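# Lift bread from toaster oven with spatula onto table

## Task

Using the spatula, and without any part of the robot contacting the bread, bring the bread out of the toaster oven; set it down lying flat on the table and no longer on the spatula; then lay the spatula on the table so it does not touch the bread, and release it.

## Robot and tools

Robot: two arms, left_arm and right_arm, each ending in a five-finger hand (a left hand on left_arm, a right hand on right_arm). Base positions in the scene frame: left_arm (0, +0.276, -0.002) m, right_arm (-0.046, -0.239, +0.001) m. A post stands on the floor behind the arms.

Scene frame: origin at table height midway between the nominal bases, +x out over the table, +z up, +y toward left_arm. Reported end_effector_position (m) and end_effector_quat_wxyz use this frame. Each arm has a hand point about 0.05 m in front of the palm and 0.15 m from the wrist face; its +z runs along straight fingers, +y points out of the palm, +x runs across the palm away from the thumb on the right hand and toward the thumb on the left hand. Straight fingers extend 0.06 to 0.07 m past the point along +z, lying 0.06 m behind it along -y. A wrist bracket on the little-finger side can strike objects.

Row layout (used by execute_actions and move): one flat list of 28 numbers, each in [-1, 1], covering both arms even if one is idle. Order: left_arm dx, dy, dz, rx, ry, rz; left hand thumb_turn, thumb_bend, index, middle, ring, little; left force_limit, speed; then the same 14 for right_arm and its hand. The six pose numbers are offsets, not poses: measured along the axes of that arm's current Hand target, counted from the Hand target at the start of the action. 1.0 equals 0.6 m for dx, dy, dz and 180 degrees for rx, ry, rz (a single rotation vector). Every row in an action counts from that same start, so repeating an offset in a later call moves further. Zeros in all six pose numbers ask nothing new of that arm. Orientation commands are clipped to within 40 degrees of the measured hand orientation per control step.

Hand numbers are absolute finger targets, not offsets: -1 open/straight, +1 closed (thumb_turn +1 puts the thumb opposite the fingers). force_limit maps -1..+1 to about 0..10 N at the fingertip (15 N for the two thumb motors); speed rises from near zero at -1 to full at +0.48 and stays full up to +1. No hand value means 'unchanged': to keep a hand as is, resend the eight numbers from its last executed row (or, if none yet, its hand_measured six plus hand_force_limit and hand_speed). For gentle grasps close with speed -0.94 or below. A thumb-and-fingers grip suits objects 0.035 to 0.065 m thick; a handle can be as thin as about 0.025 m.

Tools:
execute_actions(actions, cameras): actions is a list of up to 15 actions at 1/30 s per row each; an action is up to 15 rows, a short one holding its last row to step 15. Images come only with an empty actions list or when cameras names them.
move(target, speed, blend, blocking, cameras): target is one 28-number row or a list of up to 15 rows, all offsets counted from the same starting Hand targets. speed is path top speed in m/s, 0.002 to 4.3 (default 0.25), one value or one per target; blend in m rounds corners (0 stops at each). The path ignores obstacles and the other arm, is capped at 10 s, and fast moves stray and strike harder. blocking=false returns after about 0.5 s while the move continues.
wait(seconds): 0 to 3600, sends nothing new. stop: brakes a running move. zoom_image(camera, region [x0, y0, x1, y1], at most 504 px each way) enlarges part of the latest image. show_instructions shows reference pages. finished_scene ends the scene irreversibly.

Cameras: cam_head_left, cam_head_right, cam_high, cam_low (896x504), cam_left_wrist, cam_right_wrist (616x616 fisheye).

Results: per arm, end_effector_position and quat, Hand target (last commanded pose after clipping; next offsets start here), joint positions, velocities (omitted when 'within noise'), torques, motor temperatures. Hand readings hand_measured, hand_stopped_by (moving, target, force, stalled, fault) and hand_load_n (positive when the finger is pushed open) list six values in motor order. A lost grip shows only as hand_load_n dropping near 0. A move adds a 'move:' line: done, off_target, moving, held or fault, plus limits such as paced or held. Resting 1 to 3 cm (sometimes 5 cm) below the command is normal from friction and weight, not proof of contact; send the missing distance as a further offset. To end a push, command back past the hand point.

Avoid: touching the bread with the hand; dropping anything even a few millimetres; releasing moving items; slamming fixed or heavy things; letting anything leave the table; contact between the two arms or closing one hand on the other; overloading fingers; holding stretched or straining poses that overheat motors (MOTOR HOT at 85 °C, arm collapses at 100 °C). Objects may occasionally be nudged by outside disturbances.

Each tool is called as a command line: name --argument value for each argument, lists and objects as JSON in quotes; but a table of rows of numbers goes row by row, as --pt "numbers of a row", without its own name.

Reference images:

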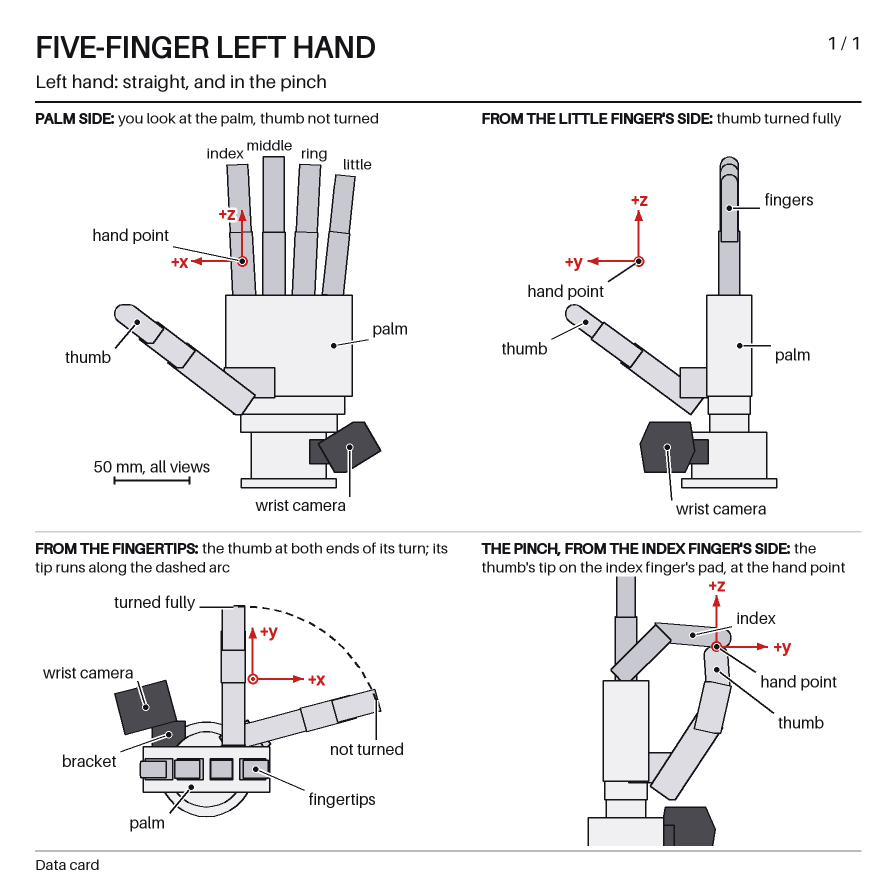

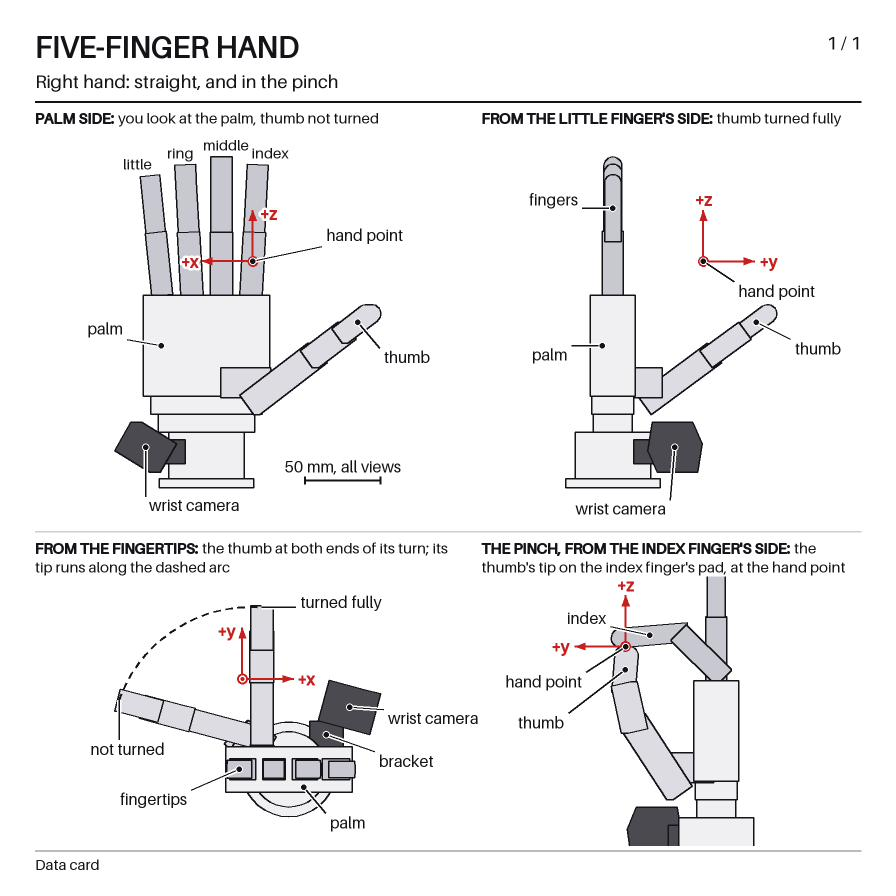

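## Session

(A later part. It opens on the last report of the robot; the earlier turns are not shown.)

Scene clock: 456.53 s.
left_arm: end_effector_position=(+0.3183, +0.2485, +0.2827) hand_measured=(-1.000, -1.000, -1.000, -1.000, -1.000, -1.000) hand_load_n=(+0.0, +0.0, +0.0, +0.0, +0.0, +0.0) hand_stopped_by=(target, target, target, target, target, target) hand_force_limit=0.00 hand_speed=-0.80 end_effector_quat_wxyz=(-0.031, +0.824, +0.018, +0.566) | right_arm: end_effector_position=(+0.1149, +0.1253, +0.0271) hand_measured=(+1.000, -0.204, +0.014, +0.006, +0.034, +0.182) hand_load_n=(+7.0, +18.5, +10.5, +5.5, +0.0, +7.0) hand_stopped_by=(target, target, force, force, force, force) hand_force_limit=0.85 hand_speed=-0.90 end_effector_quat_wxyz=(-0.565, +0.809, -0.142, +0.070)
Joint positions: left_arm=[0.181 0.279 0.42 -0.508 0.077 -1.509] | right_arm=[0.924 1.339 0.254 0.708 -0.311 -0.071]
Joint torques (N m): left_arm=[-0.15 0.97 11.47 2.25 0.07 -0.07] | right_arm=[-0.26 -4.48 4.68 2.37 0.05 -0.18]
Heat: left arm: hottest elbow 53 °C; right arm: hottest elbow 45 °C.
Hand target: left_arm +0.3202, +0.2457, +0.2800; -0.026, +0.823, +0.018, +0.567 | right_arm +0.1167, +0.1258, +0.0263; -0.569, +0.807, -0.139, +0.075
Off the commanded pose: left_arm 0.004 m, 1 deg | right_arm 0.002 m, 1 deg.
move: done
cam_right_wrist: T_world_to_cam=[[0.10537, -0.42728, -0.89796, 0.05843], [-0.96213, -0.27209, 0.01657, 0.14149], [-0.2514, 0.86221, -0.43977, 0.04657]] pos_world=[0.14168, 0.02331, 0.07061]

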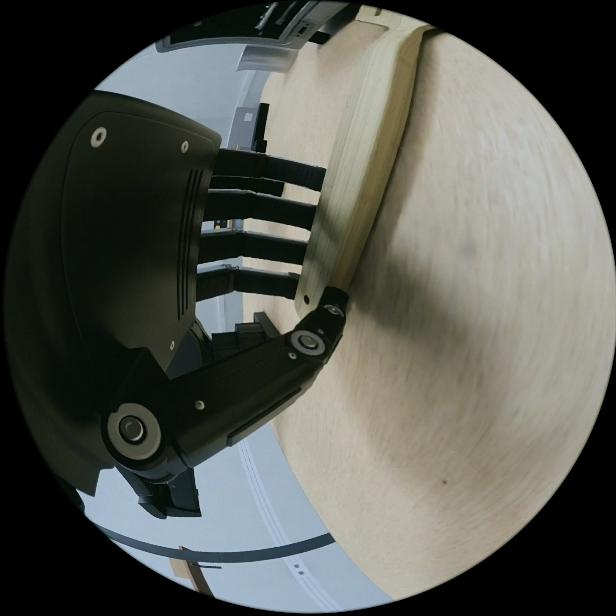

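move --target '[0,0,0,0,0,0,-1,-1,-1,-1,-1,-1,0,-0.8,0.0004,0.0095,0.0034,0,0,0,1,-0.2,0.4,0.4,0.4,0.4,0.85,-0.9]' --speed 0.03

Scene clock: 457.33 s.
left_arm: end_effector_position=(+0.3183, +0.2485, +0.2827) hand_measured=(-1.000, -1.000, -1.000, -1.000, -1.000, -1.000) hand_load_n=(+0.0, +0.0, +0.5, +0.0, +0.0, +0.0) hand_stopped_by=(target, target, target, target, target, target) hand_force_limit=0.00 hand_speed=-0.80 end_effector_quat_wxyz=(-0.031, +0.824, +0.018, +0.566) | right_arm: end_effector_position=(+0.1167, +0.1275, +0.0240) hand_measured=(+1.000, -0.204, +0.014, +0.006, +0.034, +0.182) hand_load_n=(+8.0, +17.5, +11.5, +6.0, +0.0, +6.5) hand_stopped_by=(target, target, force, force, force, force) hand_force_limit=0.85 hand_speed=-0.90 end_effector_quat_wxyz=(-0.569, +0.807, -0.141, +0.072)
Joint positions: left_arm=[0.181 0.279 0.42 -0.508 0.077 -1.509] | right_arm=[0.924 1.37 0.254 0.749 -0.311 -0.071]
Joint torques (N m): left_arm=[-0.09 1.03 11.44 2.22 0.06 -0.07] | right_arm=[0.03 -4.42 4.12 2.32 0.05 -0.18]
Heat: left arm: hottest elbow 53 °C; right arm: hottest elbow 45 °C.
Hand target: left_arm +0.3202, +0.2457, +0.2800; -0.026, +0.823, +0.018, +0.567 | right_arm +0.1167, +0.1258, +0.0203; -0.569, +0.807, -0.139, +0.075
Off the commanded pose: left_arm 0.004 m, 1 deg | right_arm 0.004 m, 0 deg.
move: done

move --target '[0,0,0,0,0,0,-1,-1,-1,-1,-1,-1,0,-0.8,0,0,0,0,0,0,1,-0.2,-0.12,-0.12,-0.12,-0.12,0.85,-0.9]' --speed 0.03 --cameras '["cam_right_wrist","cam_head_left","cam_head_right"]'

zoom_image --camera "cam_head_left" --region '[450, 290, 570, 450]'

zoom_image --camera "cam_head_right" --region '[440, 290, 560, 450]'

Scene clock: 458.83 s.
left_arm: end_effector_position=(+0.3183, +0.2485, +0.2827) hand_measured=(-1.000, -1.000, -1.000, -1.000, -1.000, -1.000) hand_load_n=(+0.0, +0.0, +0.0, +0.0, +0.0, +0.0) hand_stopped_by=(target, target, target, target, target, target) hand_force_limit=0.00 hand_speed=-0.80 end_effector_quat_wxyz=(-0.031, +0.824, +0.018, +0.566) | right_arm: end_effector_position=(+0.1164, +0.1271, +0.0226) hand_measured=(+1.000, -0.200, -0.120, -0.120, -0.120, -0.120) hand_load_n=(+0.5, +1.0, +0.5, +0.0, +0.0, +0.0) hand_stopped_by=(target, target, target, target, target, target) hand_force_limit=0.85 hand_speed=-0.90 end_effector_quat_wxyz=(-0.567, +0.808, -0.141, +0.071)
Joint positions: left_arm=[0.181 0.279 0.42 -0.508 0.077 -1.509] | right_arm=[0.924 1.374 0.254 0.749 -0.311 -0.071]
Joint torques (N m): left_arm=[-0.21 0.97 11.41 2.24 0.07 -0.07] | right_arm=[-0.38 -4.54 4.1 2.36 0.02 -0.18]
Heat: left arm: hottest elbow 53 °C; right arm: hottest elbow 45 °C.
Hand target: left_arm +0.3202, +0.2457, +0.2800; -0.026, +0.823, +0.018, +0.567 | right_arm +0.1167, +0.1258, +0.0202; -0.569, +0.807, -0.139, +0.075
Off the commanded pose: left_arm 0.004 m, 1 deg | right_arm 0.003 m, 1 deg.
move: done
cam_right_wrist: T_world_to_cam=[[0.10856, -0.42362, -0.89931, 0.05413], [-0.96224, -0.27194, 0.01194, 0.14357], [-0.24962, 0.86406, -0.43714, 0.04289]] pos_world=[0.14298, 0.02492, 0.06571]
Images, in order (width x height): cam_head_left 896x504, cam_head_right 896x504, cam_right_wrist 616x616.

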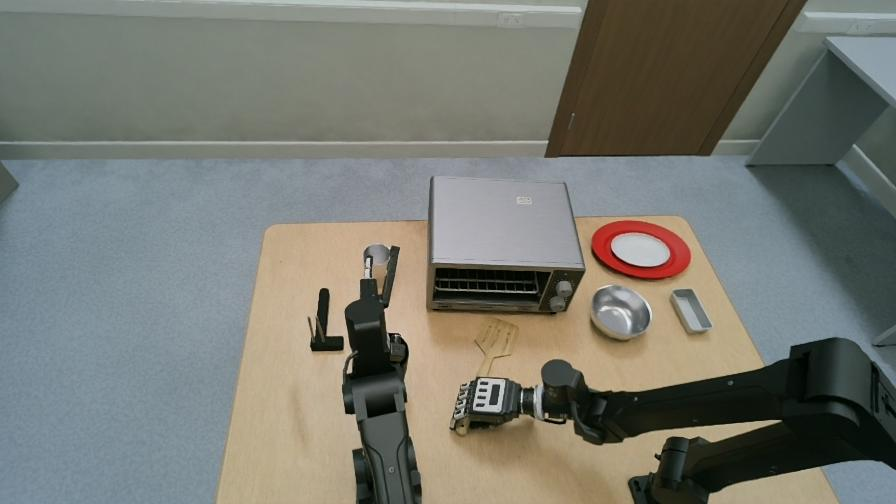

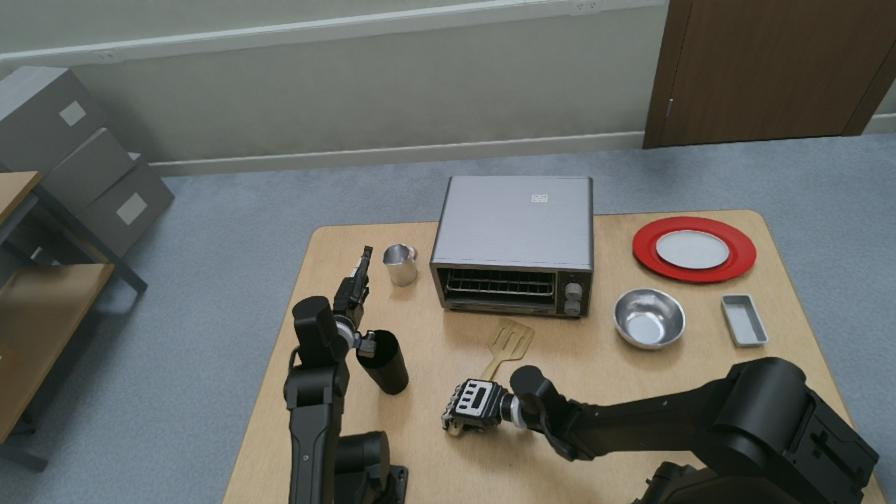

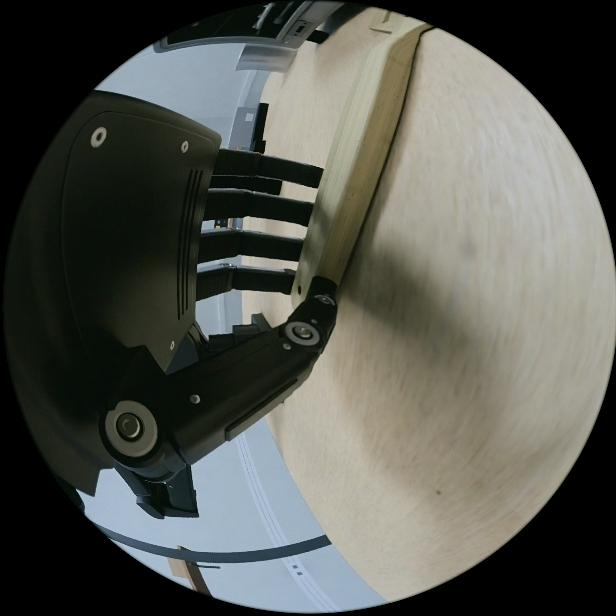

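Scaled by 3.150 from the camera's image (finer frame: 1280x720).

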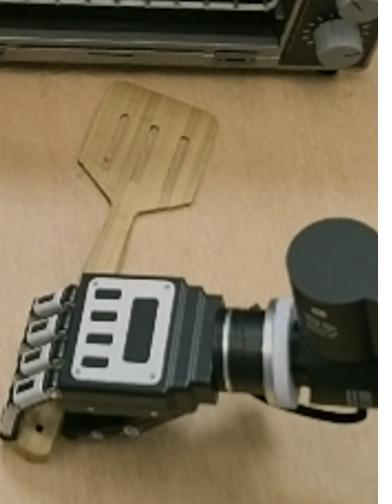

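Scaled by 3.150 from the camera's image (finer frame: 1280x720).

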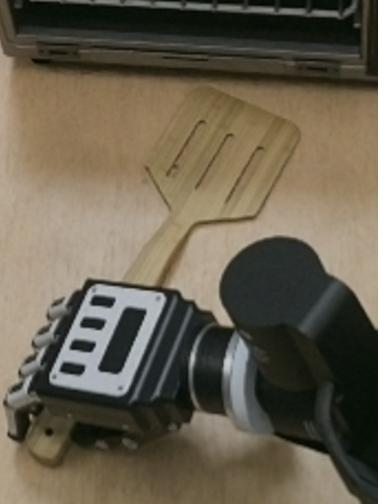

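move --pt "0 0 0 0 0 0 -1 -1 -1 -1 -1 -1 0 -0.8 0 0 0 0 0 0 1 -0.25 -0.25 -0.25 -0.25 -0.25 0.85 -0.8" --pt "0 0 0 0 0 0 -1 -1 -1 -1 -1 -1 0 -0.8 0.0066 0 -0.001 0.0017 0.0417 0.0152 1 -0.25 -0.25 -0.25 -0.25 -0.25 0.85 -0.8" --speed 0.05 --cameras '["cam_right_wrist","cam_head_left","cam_head_right"]'

zoom_image --camera "cam_right_wrist" --region '[190, 150, 430, 390]'

Scene clock: 461.70 s.
left_arm: end_effector_position=(+0.3183, +0.2485, +0.2827) hand_measured=(-1.000, -1.000, -1.000, -1.000, -1.000, -1.000) hand_load_n=(+0.0, +0.0, +0.0, +0.0, +0.0, +0.0) hand_stopped_by=(target, target, target, target, target, target) hand_force_limit=0.00 hand_speed=-0.80 end_effector_quat_wxyz=(-0.031, +0.824, +0.018, +0.566) | right_arm: end_effector_position=(+0.1245, +0.1211, +0.0152) hand_measured=(+1.000, -0.250, -0.250, -0.250, -0.250, -0.250) hand_load_n=(+0.0, +0.0, +0.0, +0.0, +0.0, +0.0) hand_stopped_by=(target, target, target, target, target, target) hand_force_limit=0.85 hand_speed=-0.80 end_effector_quat_wxyz=(-0.553, +0.802, -0.195, +0.117)
Joint positions: left_arm=[0.181 0.279 0.42 -0.508 0.077 -1.509] | right_arm=[0.98 1.374 0.228 0.773 -0.117 -0.016]
Joint torques (N m): left_arm=[-0.15 0.97 11.45 2.28 0.07 -0.06] | right_arm=[1.08 -6.42 3.96 2.21 0.15 0.01]
Heat: left arm: hottest elbow 53 °C; right arm: hottest elbow 45 °C.
Hand target: left_arm +0.3202, +0.2457, +0.2800; -0.026, +0.823, +0.018, +0.567 | right_arm +0.1205, +0.1241, +0.0204; -0.562, +0.796, -0.195, +0.114
Off the commanded pose: left_arm 0.004 m, 1 deg | right_arm 0.007 m, 1 deg.
move: done
cam_right_wrist: T_world_to_cam=[[0.05377, -0.45484, -0.88895, 0.05453], [-0.9914, -0.13072, 0.00692, 0.13643], [-0.11935, 0.88093, -0.45796, 0.02894]] pos_world=[0.13578, 0.01714, 0.06078]
Images, in order (width x height): cam_head_left 896x504, cam_head_right 896x504, cam_right_wrist 616x616.

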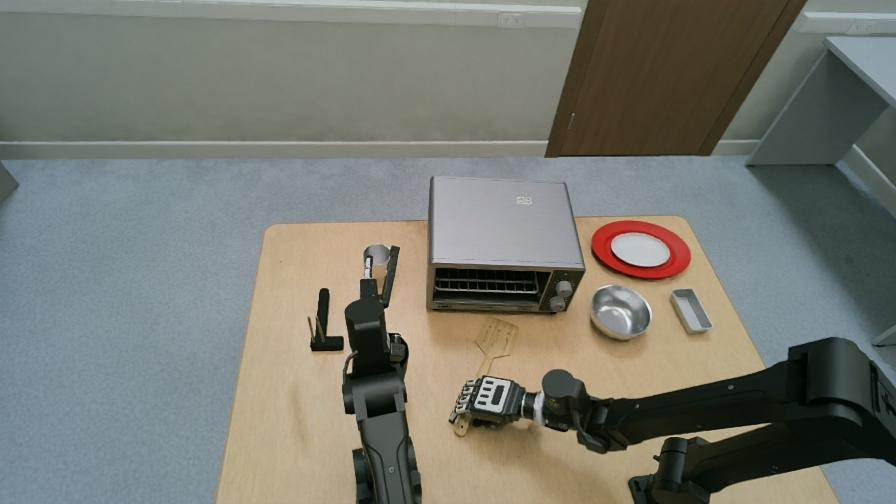

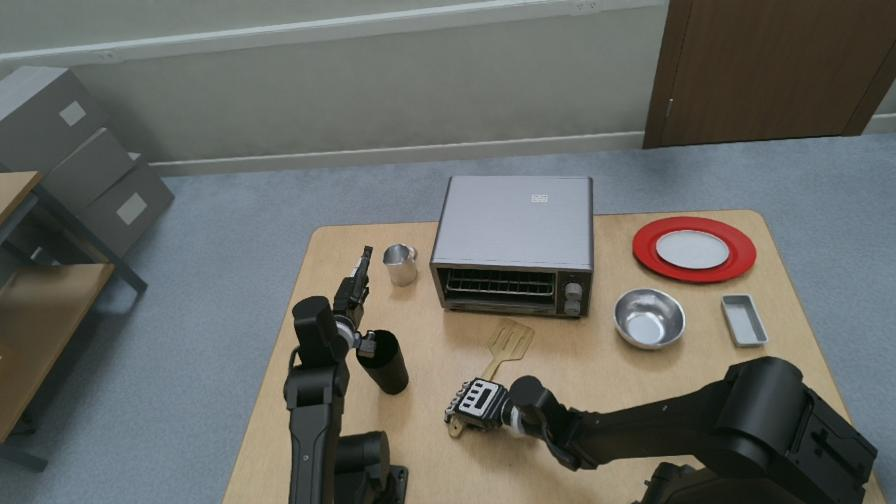

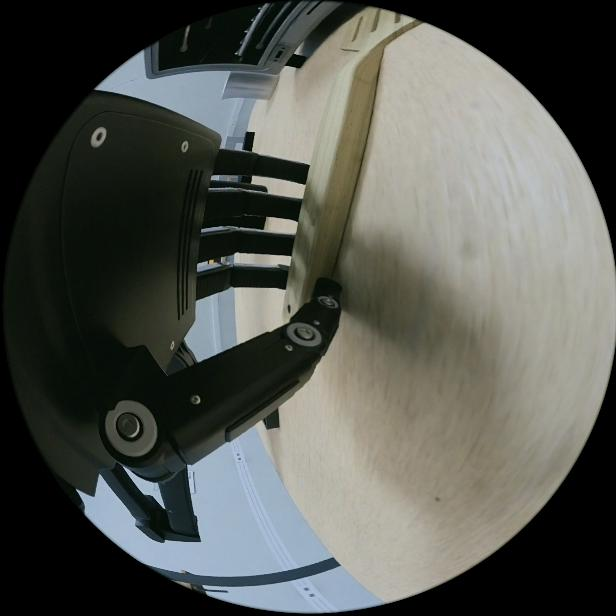

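Scaled by 2.100 from the camera's image (finer frame: 880x880).

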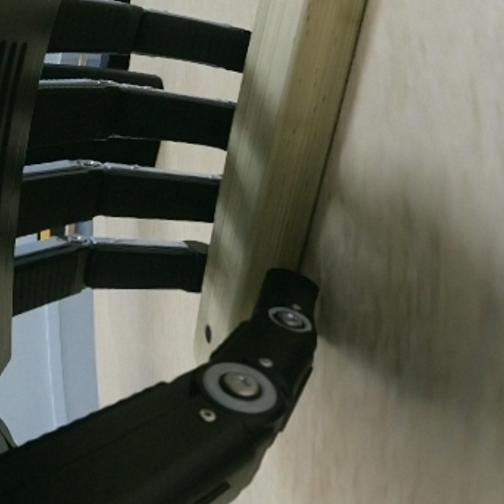

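move --target '[0,0,0,0,0,0,-1,-1,-1,-1,-1,-1,0,-0.8,0,0,0,0,0,0,1,-0.15,-0.12,-0.12,-0.12,-0.12,0.85,-0.9]' --speed 0.05

move --target '[0,0,0,0,0,0,-1,-1,-1,-1,-1,-1,0,-0.8,0,0,0,0,0,0,1,-0.15,0.4,0.4,0.05,0.0,0.85,-0.9]' --speed 0.05 --cameras '["cam_right_wrist"]'

zoom_image --camera "cam_right_wrist" --region '[190, 150, 430, 390]'

Scene clock: 462.87 s.
left_arm: end_effector_position=(+0.3183, +0.2485, +0.2827) hand_measured=(-1.000, -1.000, -1.000, -1.000, -1.000, -1.000) hand_load_n=(-0.5, +0.0, +0.0, +0.0, +0.0, +0.0) hand_stopped_by=(target, target, target, target, target, target) hand_force_limit=0.00 hand_speed=-0.80 end_effector_quat_wxyz=(-0.031, +0.824, +0.018, +0.566) | right_arm: end_effector_position=(+0.1247, +0.1217, +0.0162) hand_measured=(+1.000, -0.150, -0.120, -0.120, -0.120, -0.120) hand_load_n=(+0.0, +0.0, +0.0, +0.5, +0.0, +0.0) hand_stopped_by=(target, target, target, target, target, target) hand_force_limit=0.85 hand_speed=-0.90 end_effector_quat_wxyz=(-0.554, +0.800, -0.195, +0.118)
Joint positions: left_arm=[0.181 0.279 0.42 -0.508 0.077 -1.509] | right_arm=[0.981 1.374 0.228 0.778 -0.117 -0.015]
Joint torques (N m): left_arm=[-0.15 1.03 11.43 2.24 0.07 -0.07] | right_arm=[0.73 -5.95 3.9 2.03 0.15 0.02]
Heat: left arm: hottest elbow 53 °C; right arm: hottest elbow 44 °C.
Hand target: left_arm +0.3202, +0.2457, +0.2800; -0.026, +0.823, +0.018, +0.567 | right_arm +0.1203, +0.1239, +0.0202; -0.562, +0.796, -0.195, +0.114
Off the commanded pose: left_arm 0.004 m, 1 deg | right_arm 0.006 m, 1 deg.
move: done

Scene clock: 463.57 s.
left_arm: end_effector_position=(+0.3183, +0.2485, +0.2827) hand_measured=(-1.000, -1.000, -1.000, -1.000, -1.000, -1.000) hand_load_n=(+0.0, +0.0, +0.0, +0.0, +0.0, +0.0) hand_stopped_by=(target, target, target, target, target, target) hand_force_limit=0.00 hand_speed=-0.80 end_effector_quat_wxyz=(-0.031, +0.824, +0.018, +0.566) | right_arm: end_effector_position=(+0.1256, +0.1234, +0.0200) hand_measured=(+1.000, -0.152, -0.020, -0.020, -0.002, +0.000) hand_load_n=(+2.5, +12.0, +9.0, +9.0, +9.5, +2.0) hand_stopped_by=(target, target, force, force, force, target) hand_force_limit=0.85 hand_speed=-0.90 end_effector_quat_wxyz=(-0.560, +0.797, -0.194, +0.119)
Joint positions: left_arm=[0.181 0.279 0.42 -0.508 0.077 -1.509] | right_arm=[0.981 1.37 0.228 0.787 -0.117 -0.015]
Joint torques (N m): left_arm=[-0.15 0.97 11.44 2.29 0.07 -0.06] | right_arm=[0.73 -5.83 4.07 1.72 0.17 -0.01]
Heat: left arm: hottest elbow 53 °C; right arm: hottest elbow 44 °C.
Hand target: left_arm +0.3202, +0.2457, +0.2800; -0.026, +0.823, +0.018, +0.567 | right_arm +0.1203, +0.1240, +0.0204; -0.562, +0.796, -0.195, +0.114
Off the commanded pose: left_arm 0.004 m, 1 deg | right_arm 0.005 m, 1 deg.
move: done
cam_right_wrist: T_world_to_cam=[[0.06206, -0.44037, -0.89567, 0.05711], [-0.99136, -0.13109, -0.00423, 0.13803], [-0.11555, 0.88819, -0.4447, 0.02758]] pos_world=[0.13648, 0.01875, 0.064]

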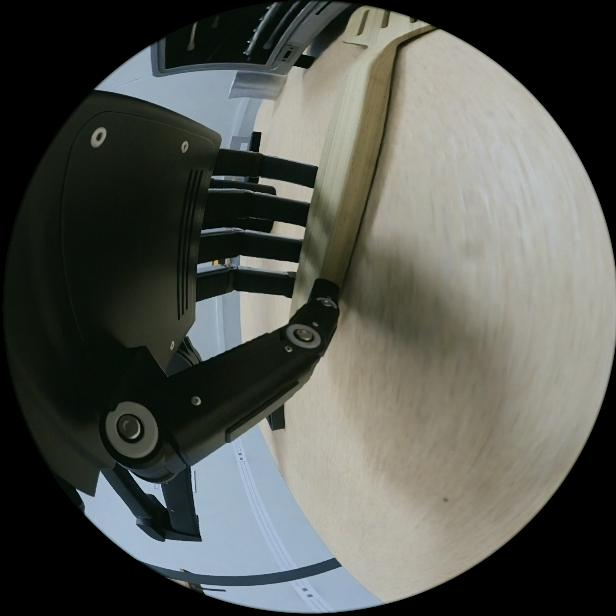

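Scaled by 2.100 from the camera's image (finer frame: 880x880).

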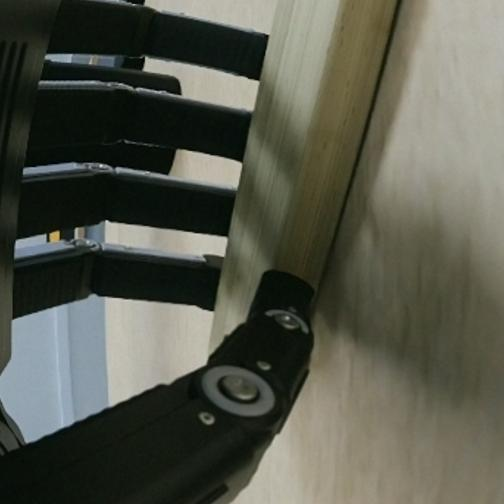

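move --target '[0,0,0,0,0,0,-1,-1,-1,-1,-1,-1,0,-0.8,-0.002,-0.078,-0.029,0,0,0,1,-0.15,0.4,0.4,0.05,0.0,0.85,-0.9]' --speed 0.05 --cameras '["cam_right_wrist","cam_head_left","cam_head_right"]'

zoom_image --camera "cam_head_left" --region '[450, 290, 570, 450]'

zoom_image --camera "cam_head_right" --region '[440, 290, 560, 450]'

Scene clock: 465.37 s.
left_arm: end_effector_position=(+0.3183, +0.2485, +0.2827) hand_measured=(-1.000, -1.000, -1.000, -1.000, -1.000, -1.000) hand_load_n=(+0.0, +0.0, +0.0, +0.0, +0.0, +0.0) hand_stopped_by=(target, target, target, target, target, target) hand_force_limit=0.00 hand_speed=-0.80 end_effector_quat_wxyz=(-0.031, +0.824, +0.018, +0.566) | right_arm: end_effector_position=(+0.1138, +0.1057, +0.0471) hand_measured=(+1.000, -0.152, -0.020, -0.020, -0.002, +0.000) hand_load_n=(+2.5, +14.5, +7.5, +7.5, +7.0, +0.0) hand_stopped_by=(target, target, force, force, force, target) hand_force_limit=0.85 hand_speed=-0.90 end_effector_quat_wxyz=(-0.543, +0.808, -0.200, +0.112)
Joint positions: left_arm=[0.181 0.279 0.42 -0.508 0.077 -1.509] | right_arm=[0.981 1.112 0.228 0.485 -0.117 -0.01]
Joint torques (N m): left_arm=[-0.15 1.08 11.45 2.25 0.07 -0.06] | right_arm=[0.5 -5.01 9.51 0.9 0 -0.05]
Heat: left arm: hottest elbow 53 °C; right arm: hottest elbow 44 °C.
Hand target: left_arm +0.3202, +0.2457, +0.2800; -0.026, +0.823, +0.018, +0.567 | right_arm +0.1207, +0.1234, +0.0702; -0.562, +0.796, -0.195, +0.114
Off the commanded pose: left_arm 0.004 m, 1 deg | right_arm 0.030 m, 3 deg.
move: off_target (right_arm)
cam_right_wrist: T_world_to_cam=[[0.03623, -0.47238, -0.88065, 0.07987], [-0.99123, -0.12903, 0.02843, 0.12232], [-0.12706, 0.8719, -0.47291, 0.05835]] pos_world=[0.12577, 0.00264, 0.09446]
Images, in order (width x height): cam_head_left 896x504, cam_head_right 896x504, cam_right_wrist 616x616.

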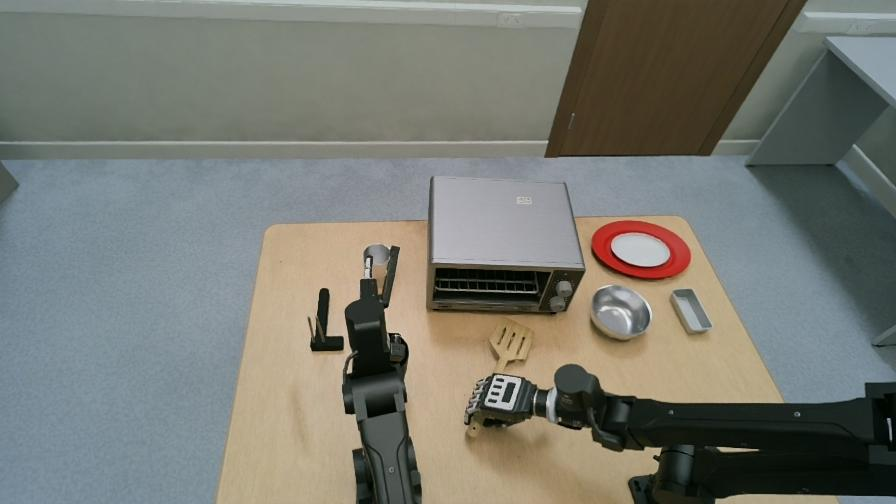

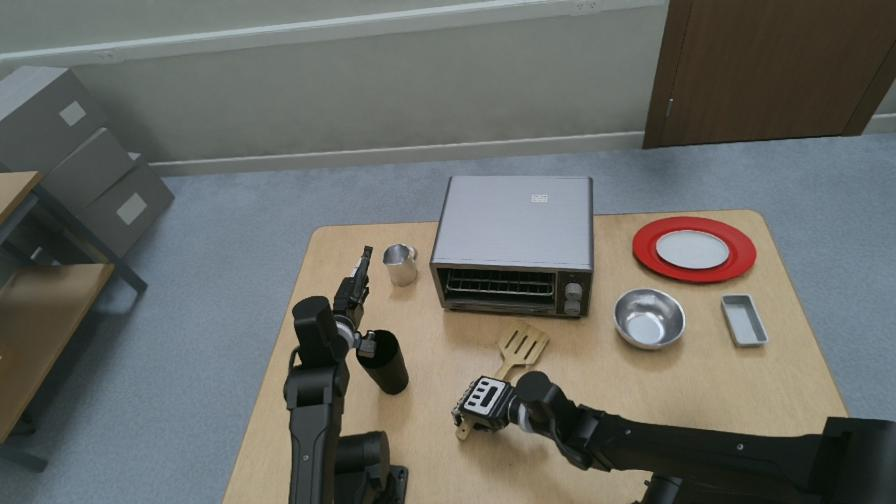

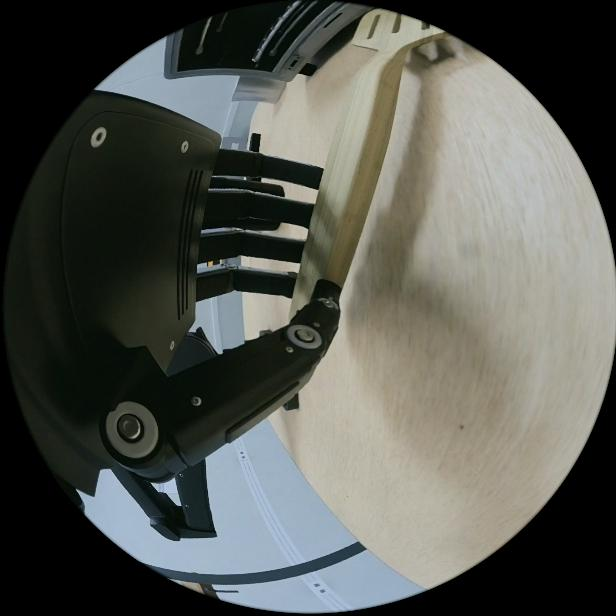

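Scaled by 3.150 from the camera's image (finer frame: 1280x720).

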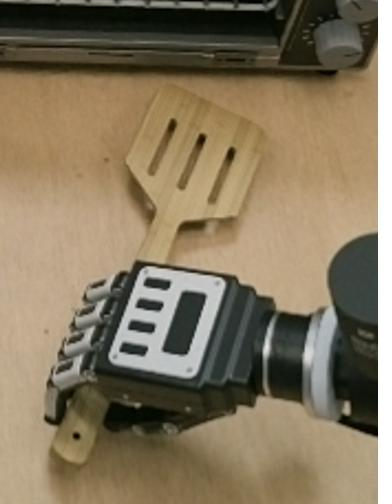

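Scaled by 3.150 from the camera's image (finer frame: 1280x720).

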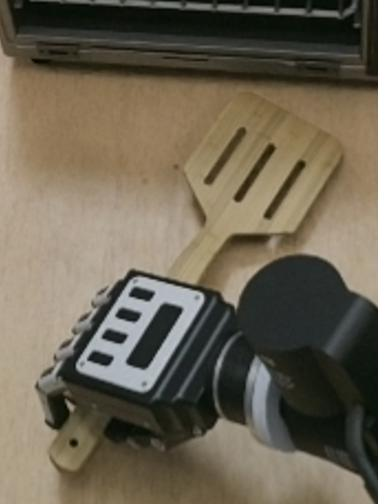

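move --target '[0,0,0,0,0,0,-1,-1,-1,-1,-1,-1,0,-0.8,-0.0044,-0.1096,-0.04,0,0,0,1,-0.15,0.4,0.4,0.05,0.0,0.85,-0.9]' --speed 0.06 --cameras '["cam_low","cam_high","cam_head_left","cam_head_right"]'

zoom_image --camera "cam_low" --region '[100, 200, 400, 400]'

Scene clock: 467.67 s.
left_arm: end_effector_position=(+0.3183, +0.2485, +0.2827) hand_measured=(-1.000, -1.000, -1.000, -1.000, -1.000, -1.000) hand_load_n=(+0.0, +0.0, +0.0, +0.0, +0.0, +0.0) hand_stopped_by=(target, target, target, target, target, target) hand_force_limit=0.00 hand_speed=-0.80 end_effector_quat_wxyz=(-0.031, +0.824, +0.018, +0.566) | right_arm: end_effector_position=(+0.1151, +0.1077, +0.1100) hand_measured=(+1.000, -0.152, -0.020, -0.020, -0.002, +0.000) hand_load_n=(+2.5, +14.5, +7.5, +7.5, +7.0, +0.0) hand_stopped_by=(target, target, force, force, force, target) hand_force_limit=0.85 hand_speed=-0.90 end_effector_quat_wxyz=(-0.541, +0.809, -0.201, +0.111)
Joint positions: left_arm=[0.181 0.279 0.42 -0.508 0.077 -1.509] | right_arm=[0.981 0.881 0.339 0.138 -0.117 -0.01]
Joint torques (N m): left_arm=[-0.03 0.97 11.44 2.24 0.06 -0.05] | right_arm=[0.26 -3.49 11.82 1.01 0.03 -0.02]
Heat: left arm: hottest elbow 53 °C; right arm: hottest elbow 45 °C.
Hand target: left_arm +0.3202, +0.2457, +0.2800; -0.026, +0.823, +0.018, +0.567 | right_arm +0.1207, +0.1234, +0.1405; -0.562, +0.796, -0.195, +0.114
Off the commanded pose: left_arm 0.004 m, 1 deg | right_arm 0.035 m, 3 deg.
move: off_target (right_arm)
Images, in order (width x height): cam_head_left 896x504, cam_head_right 896x504, cam_high 896x504, cam_low 896x504.

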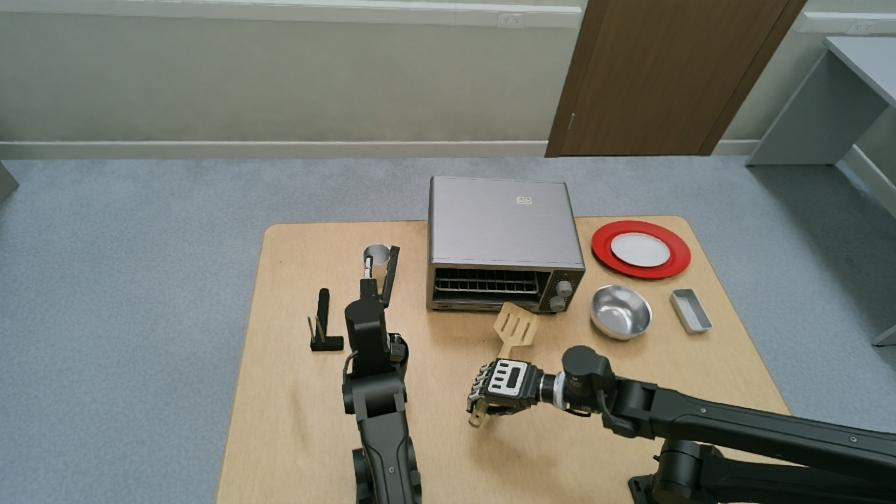

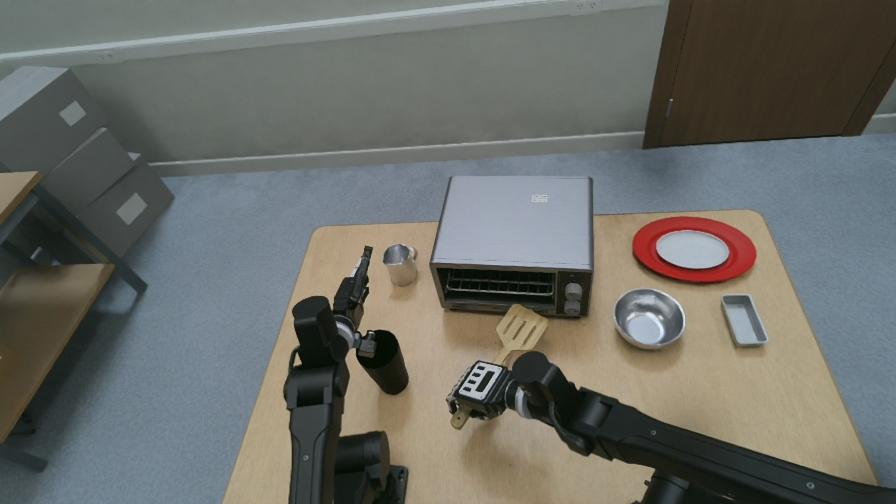

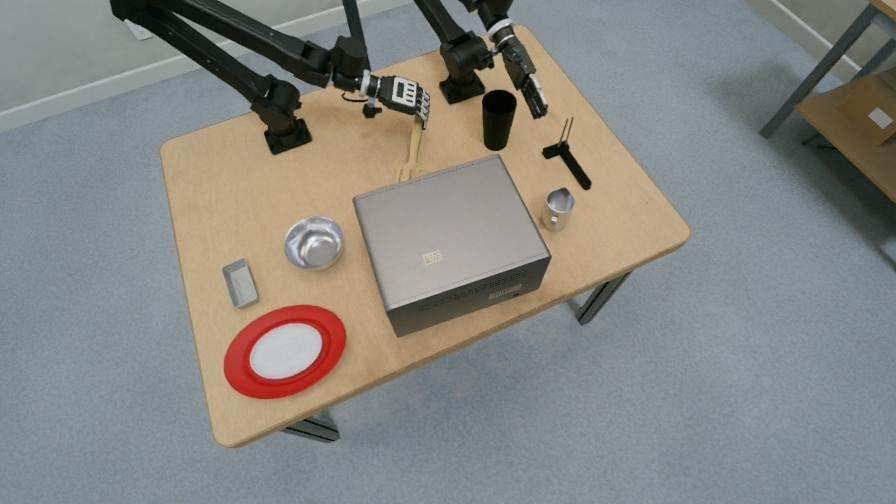

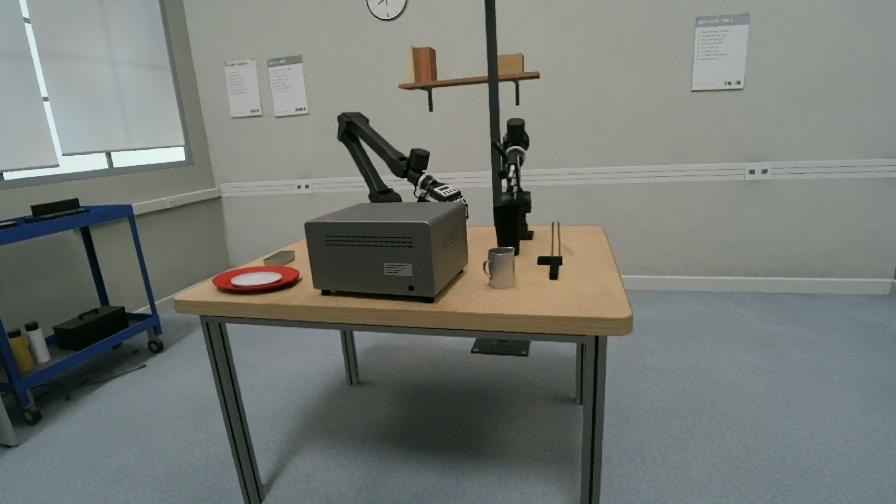

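Scaled by 1.680 from the camera's image (finer frame: 1280x720).

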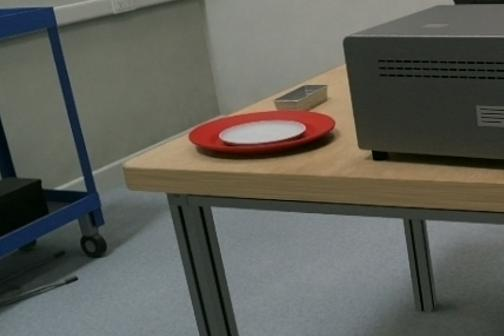

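zoom_image --camera "cam_head_left" --region '[450, 290, 570, 450]'

zoom_image --camera "cam_head_right" --region '[440, 290, 560, 450]'

Scaled by 3.150 from the camera's image (finer frame: 1280x720).

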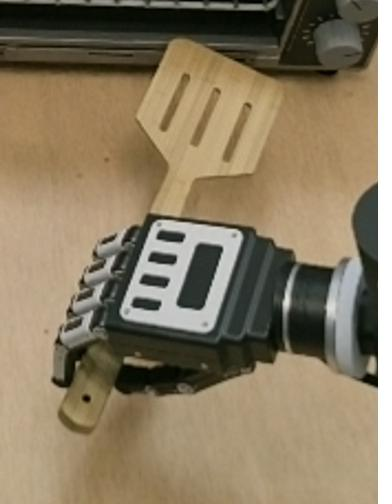

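Scaled by 3.150 from the camera's image (finer frame: 1280x720).

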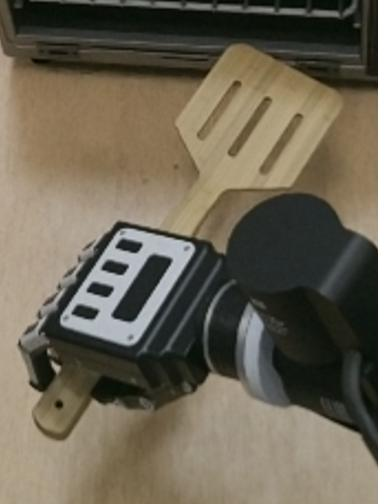

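move --target '[0,0,0,0,0,0,-1,-1,-1,-1,-1,-1,0,-0.8,-0.0377,-0.0748,0.0266,-0.0015,-0.0365,-0.0133,1,-0.15,0.4,0.4,0.05,0.0,0.85,-0.9]' --speed 0.08 --cameras '["cam_head_left","cam_head_right"]'

zoom_image --camera "cam_head_left" --region '[440, 260, 560, 420]'

zoom_image --camera "cam_head_right" --region '[430, 260, 550, 420]'

Scene clock: 471.60 s.
left_arm: end_effector_position=(+0.3183, +0.2485, +0.2827) hand_measured=(-1.000, -1.000, -1.000, -1.000, -1.000, -1.000) hand_load_n=(+0.0, -0.5, +0.0, +0.0, +0.0, +0.0) hand_stopped_by=(target, target, target, target, target, target) hand_force_limit=0.00 hand_speed=-0.80 end_effector_quat_wxyz=(-0.031, +0.824, +0.018, +0.566) | right_arm: end_effector_position=(+0.1101, +0.1446, +0.1550) hand_measured=(+1.000, -0.152, -0.020, -0.020, -0.002, +0.000) hand_load_n=(+2.5, +15.0, +7.5, +7.5, +7.0, +0.0) hand_stopped_by=(target, target, force, force, force, target) hand_force_limit=0.85 hand_speed=-0.90 end_effector_quat_wxyz=(-0.556, +0.812, -0.162, +0.073)
Joint positions: left_arm=[0.181 0.279 0.42 -0.508 0.077 -1.509] | right_arm=[0.999 0.927 0.479 0.058 -0.21 -0.02]
Joint torques (N m): left_arm=[-0.09 1.03 11.44 2.28 0.07 -0.06] | right_arm=[0.73 -3.31 12.4 1.07 -0.05 -0.28]
Heat: left arm: hottest elbow 53 °C; right arm: hottest elbow 46 °C.
Hand target: left_arm +0.3202, +0.2457, +0.2800; -0.026, +0.823, +0.018, +0.567 | right_arm +0.1148, +0.1600, +0.1779; -0.568, +0.806, -0.146, +0.080
Off the commanded pose: left_arm 0.004 m, 1 deg | right_arm 0.028 m, 3 deg.
move: off_target (right_arm)

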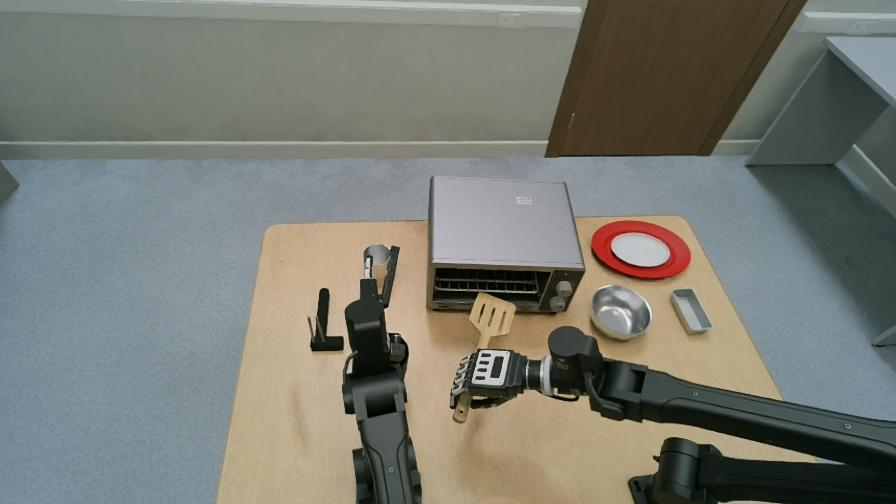

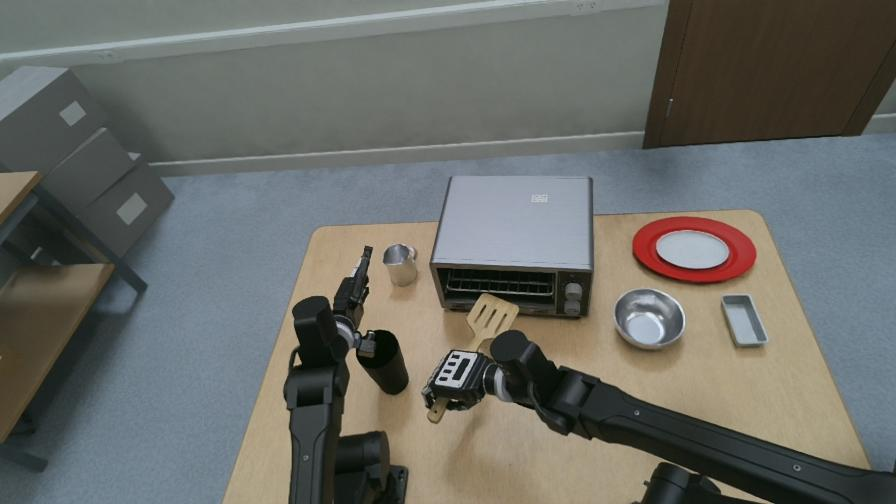

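Scaled by 3.150 from the camera's image (finer frame: 1280x720).

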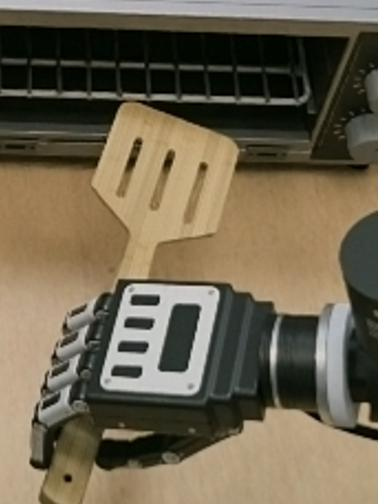

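Scaled by 3.150 from the camera's image (finer frame: 1280x720).

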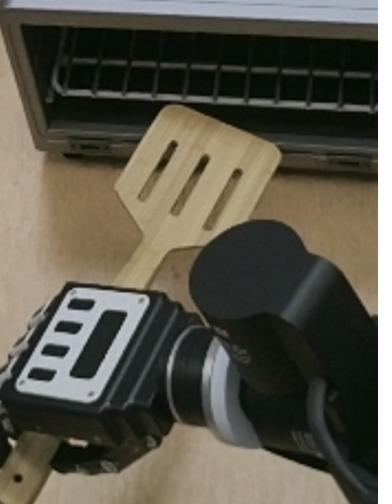

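move --target '[0,0,0,0,0,0,-1,-1,-1,-1,-1,-1,0,-0.8,0.1991,-0.013,0.0626,0,0,0,1,-0.15,0.4,0.4,0.05,0.0,0.85,-0.9]' --speed 0.08 --cameras '["cam_left_wrist","cam_head_left","cam_head_right"]'

zoom_image --camera "cam_left_wrist" --region '[110, 160, 210, 260]'

Scene clock: 474.00 s.
left_arm: end_effector_position=(+0.3183, +0.2485, +0.2827) hand_measured=(-1.000, -1.000, -1.000, -1.000, -1.000, -1.000) hand_load_n=(+0.0, +0.0, +0.0, +0.0, +0.0, +0.0) hand_stopped_by=(target, target, target, target, target, target) hand_force_limit=0.00 hand_speed=-0.80 end_effector_quat_wxyz=(-0.031, +0.824, +0.018, +0.566) | right_arm: end_effector_position=(+0.2184, +0.1435, +0.1438) hand_measured=(+1.000, -0.152, -0.020, -0.020, -0.002, +0.000) hand_load_n=(+2.5, +14.5, +8.0, +7.5, +7.5, +0.0) hand_stopped_by=(target, target, force, force, force, target) hand_force_limit=0.85 hand_speed=-0.90 end_effector_quat_wxyz=(-0.548, +0.819, -0.162, +0.057)
Joint positions: left_arm=[0.181 0.279 0.42 -0.508 0.077 -1.509] | right_arm=[0.706 1.198 0.639 0.094 -0.5 -0.144]
Joint torques (N m): left_arm=[-0.09 1.03 11.44 2.24 0.07 -0.05] | right_arm=[-0.85 -6.01 11.75 2.45 -0.21 -0.3]
Heat: left arm: hottest elbow 53 °C; right arm: hottest elbow 46 °C.
Hand target: left_arm +0.3202, +0.2457, +0.2800; -0.026, +0.823, +0.018, +0.567 | right_arm +0.2400, +0.1571, +0.1679; -0.568, +0.806, -0.146, +0.080
Off the commanded pose: left_arm 0.004 m, 1 deg | right_arm 0.035 m, 4 deg.
move: off_target (right_arm)
cam_left_wrist: T_world_to_cam=[[-0.01024, 0.95423, 0.29891, -0.3175], [-0.1574, -0.29674, 0.9419, -0.13914], [0.98748, -0.0374, 0.15324, -0.23127]] pos_world=[0.20322, 0.25303, 0.26139]
Images, in order (width x height): cam_head_left 896x504, cam_head_right 896x504, cam_left_wrist 616x616.

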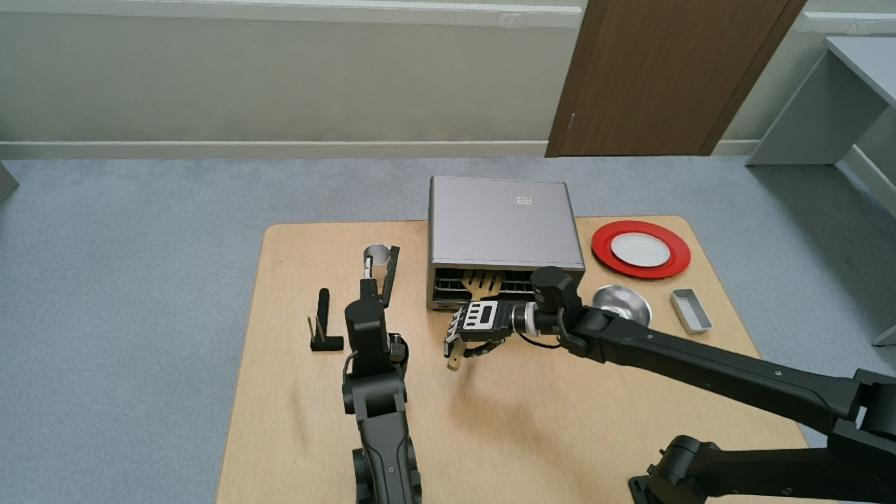

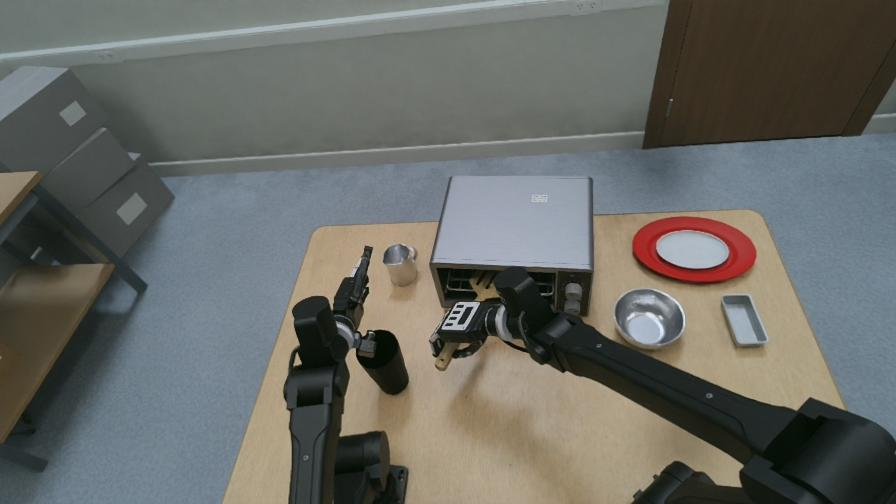

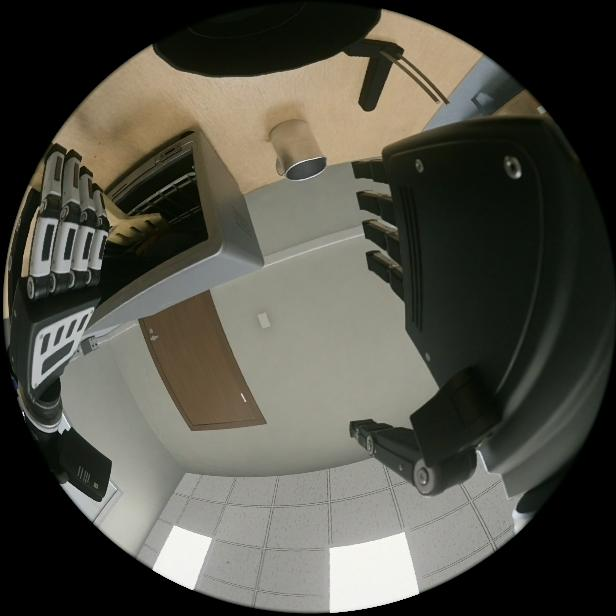

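Scaled by 5.040 from the camera's image (finer frame: 880x880).

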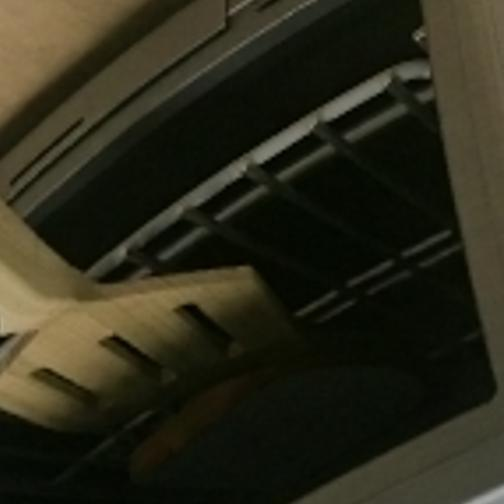

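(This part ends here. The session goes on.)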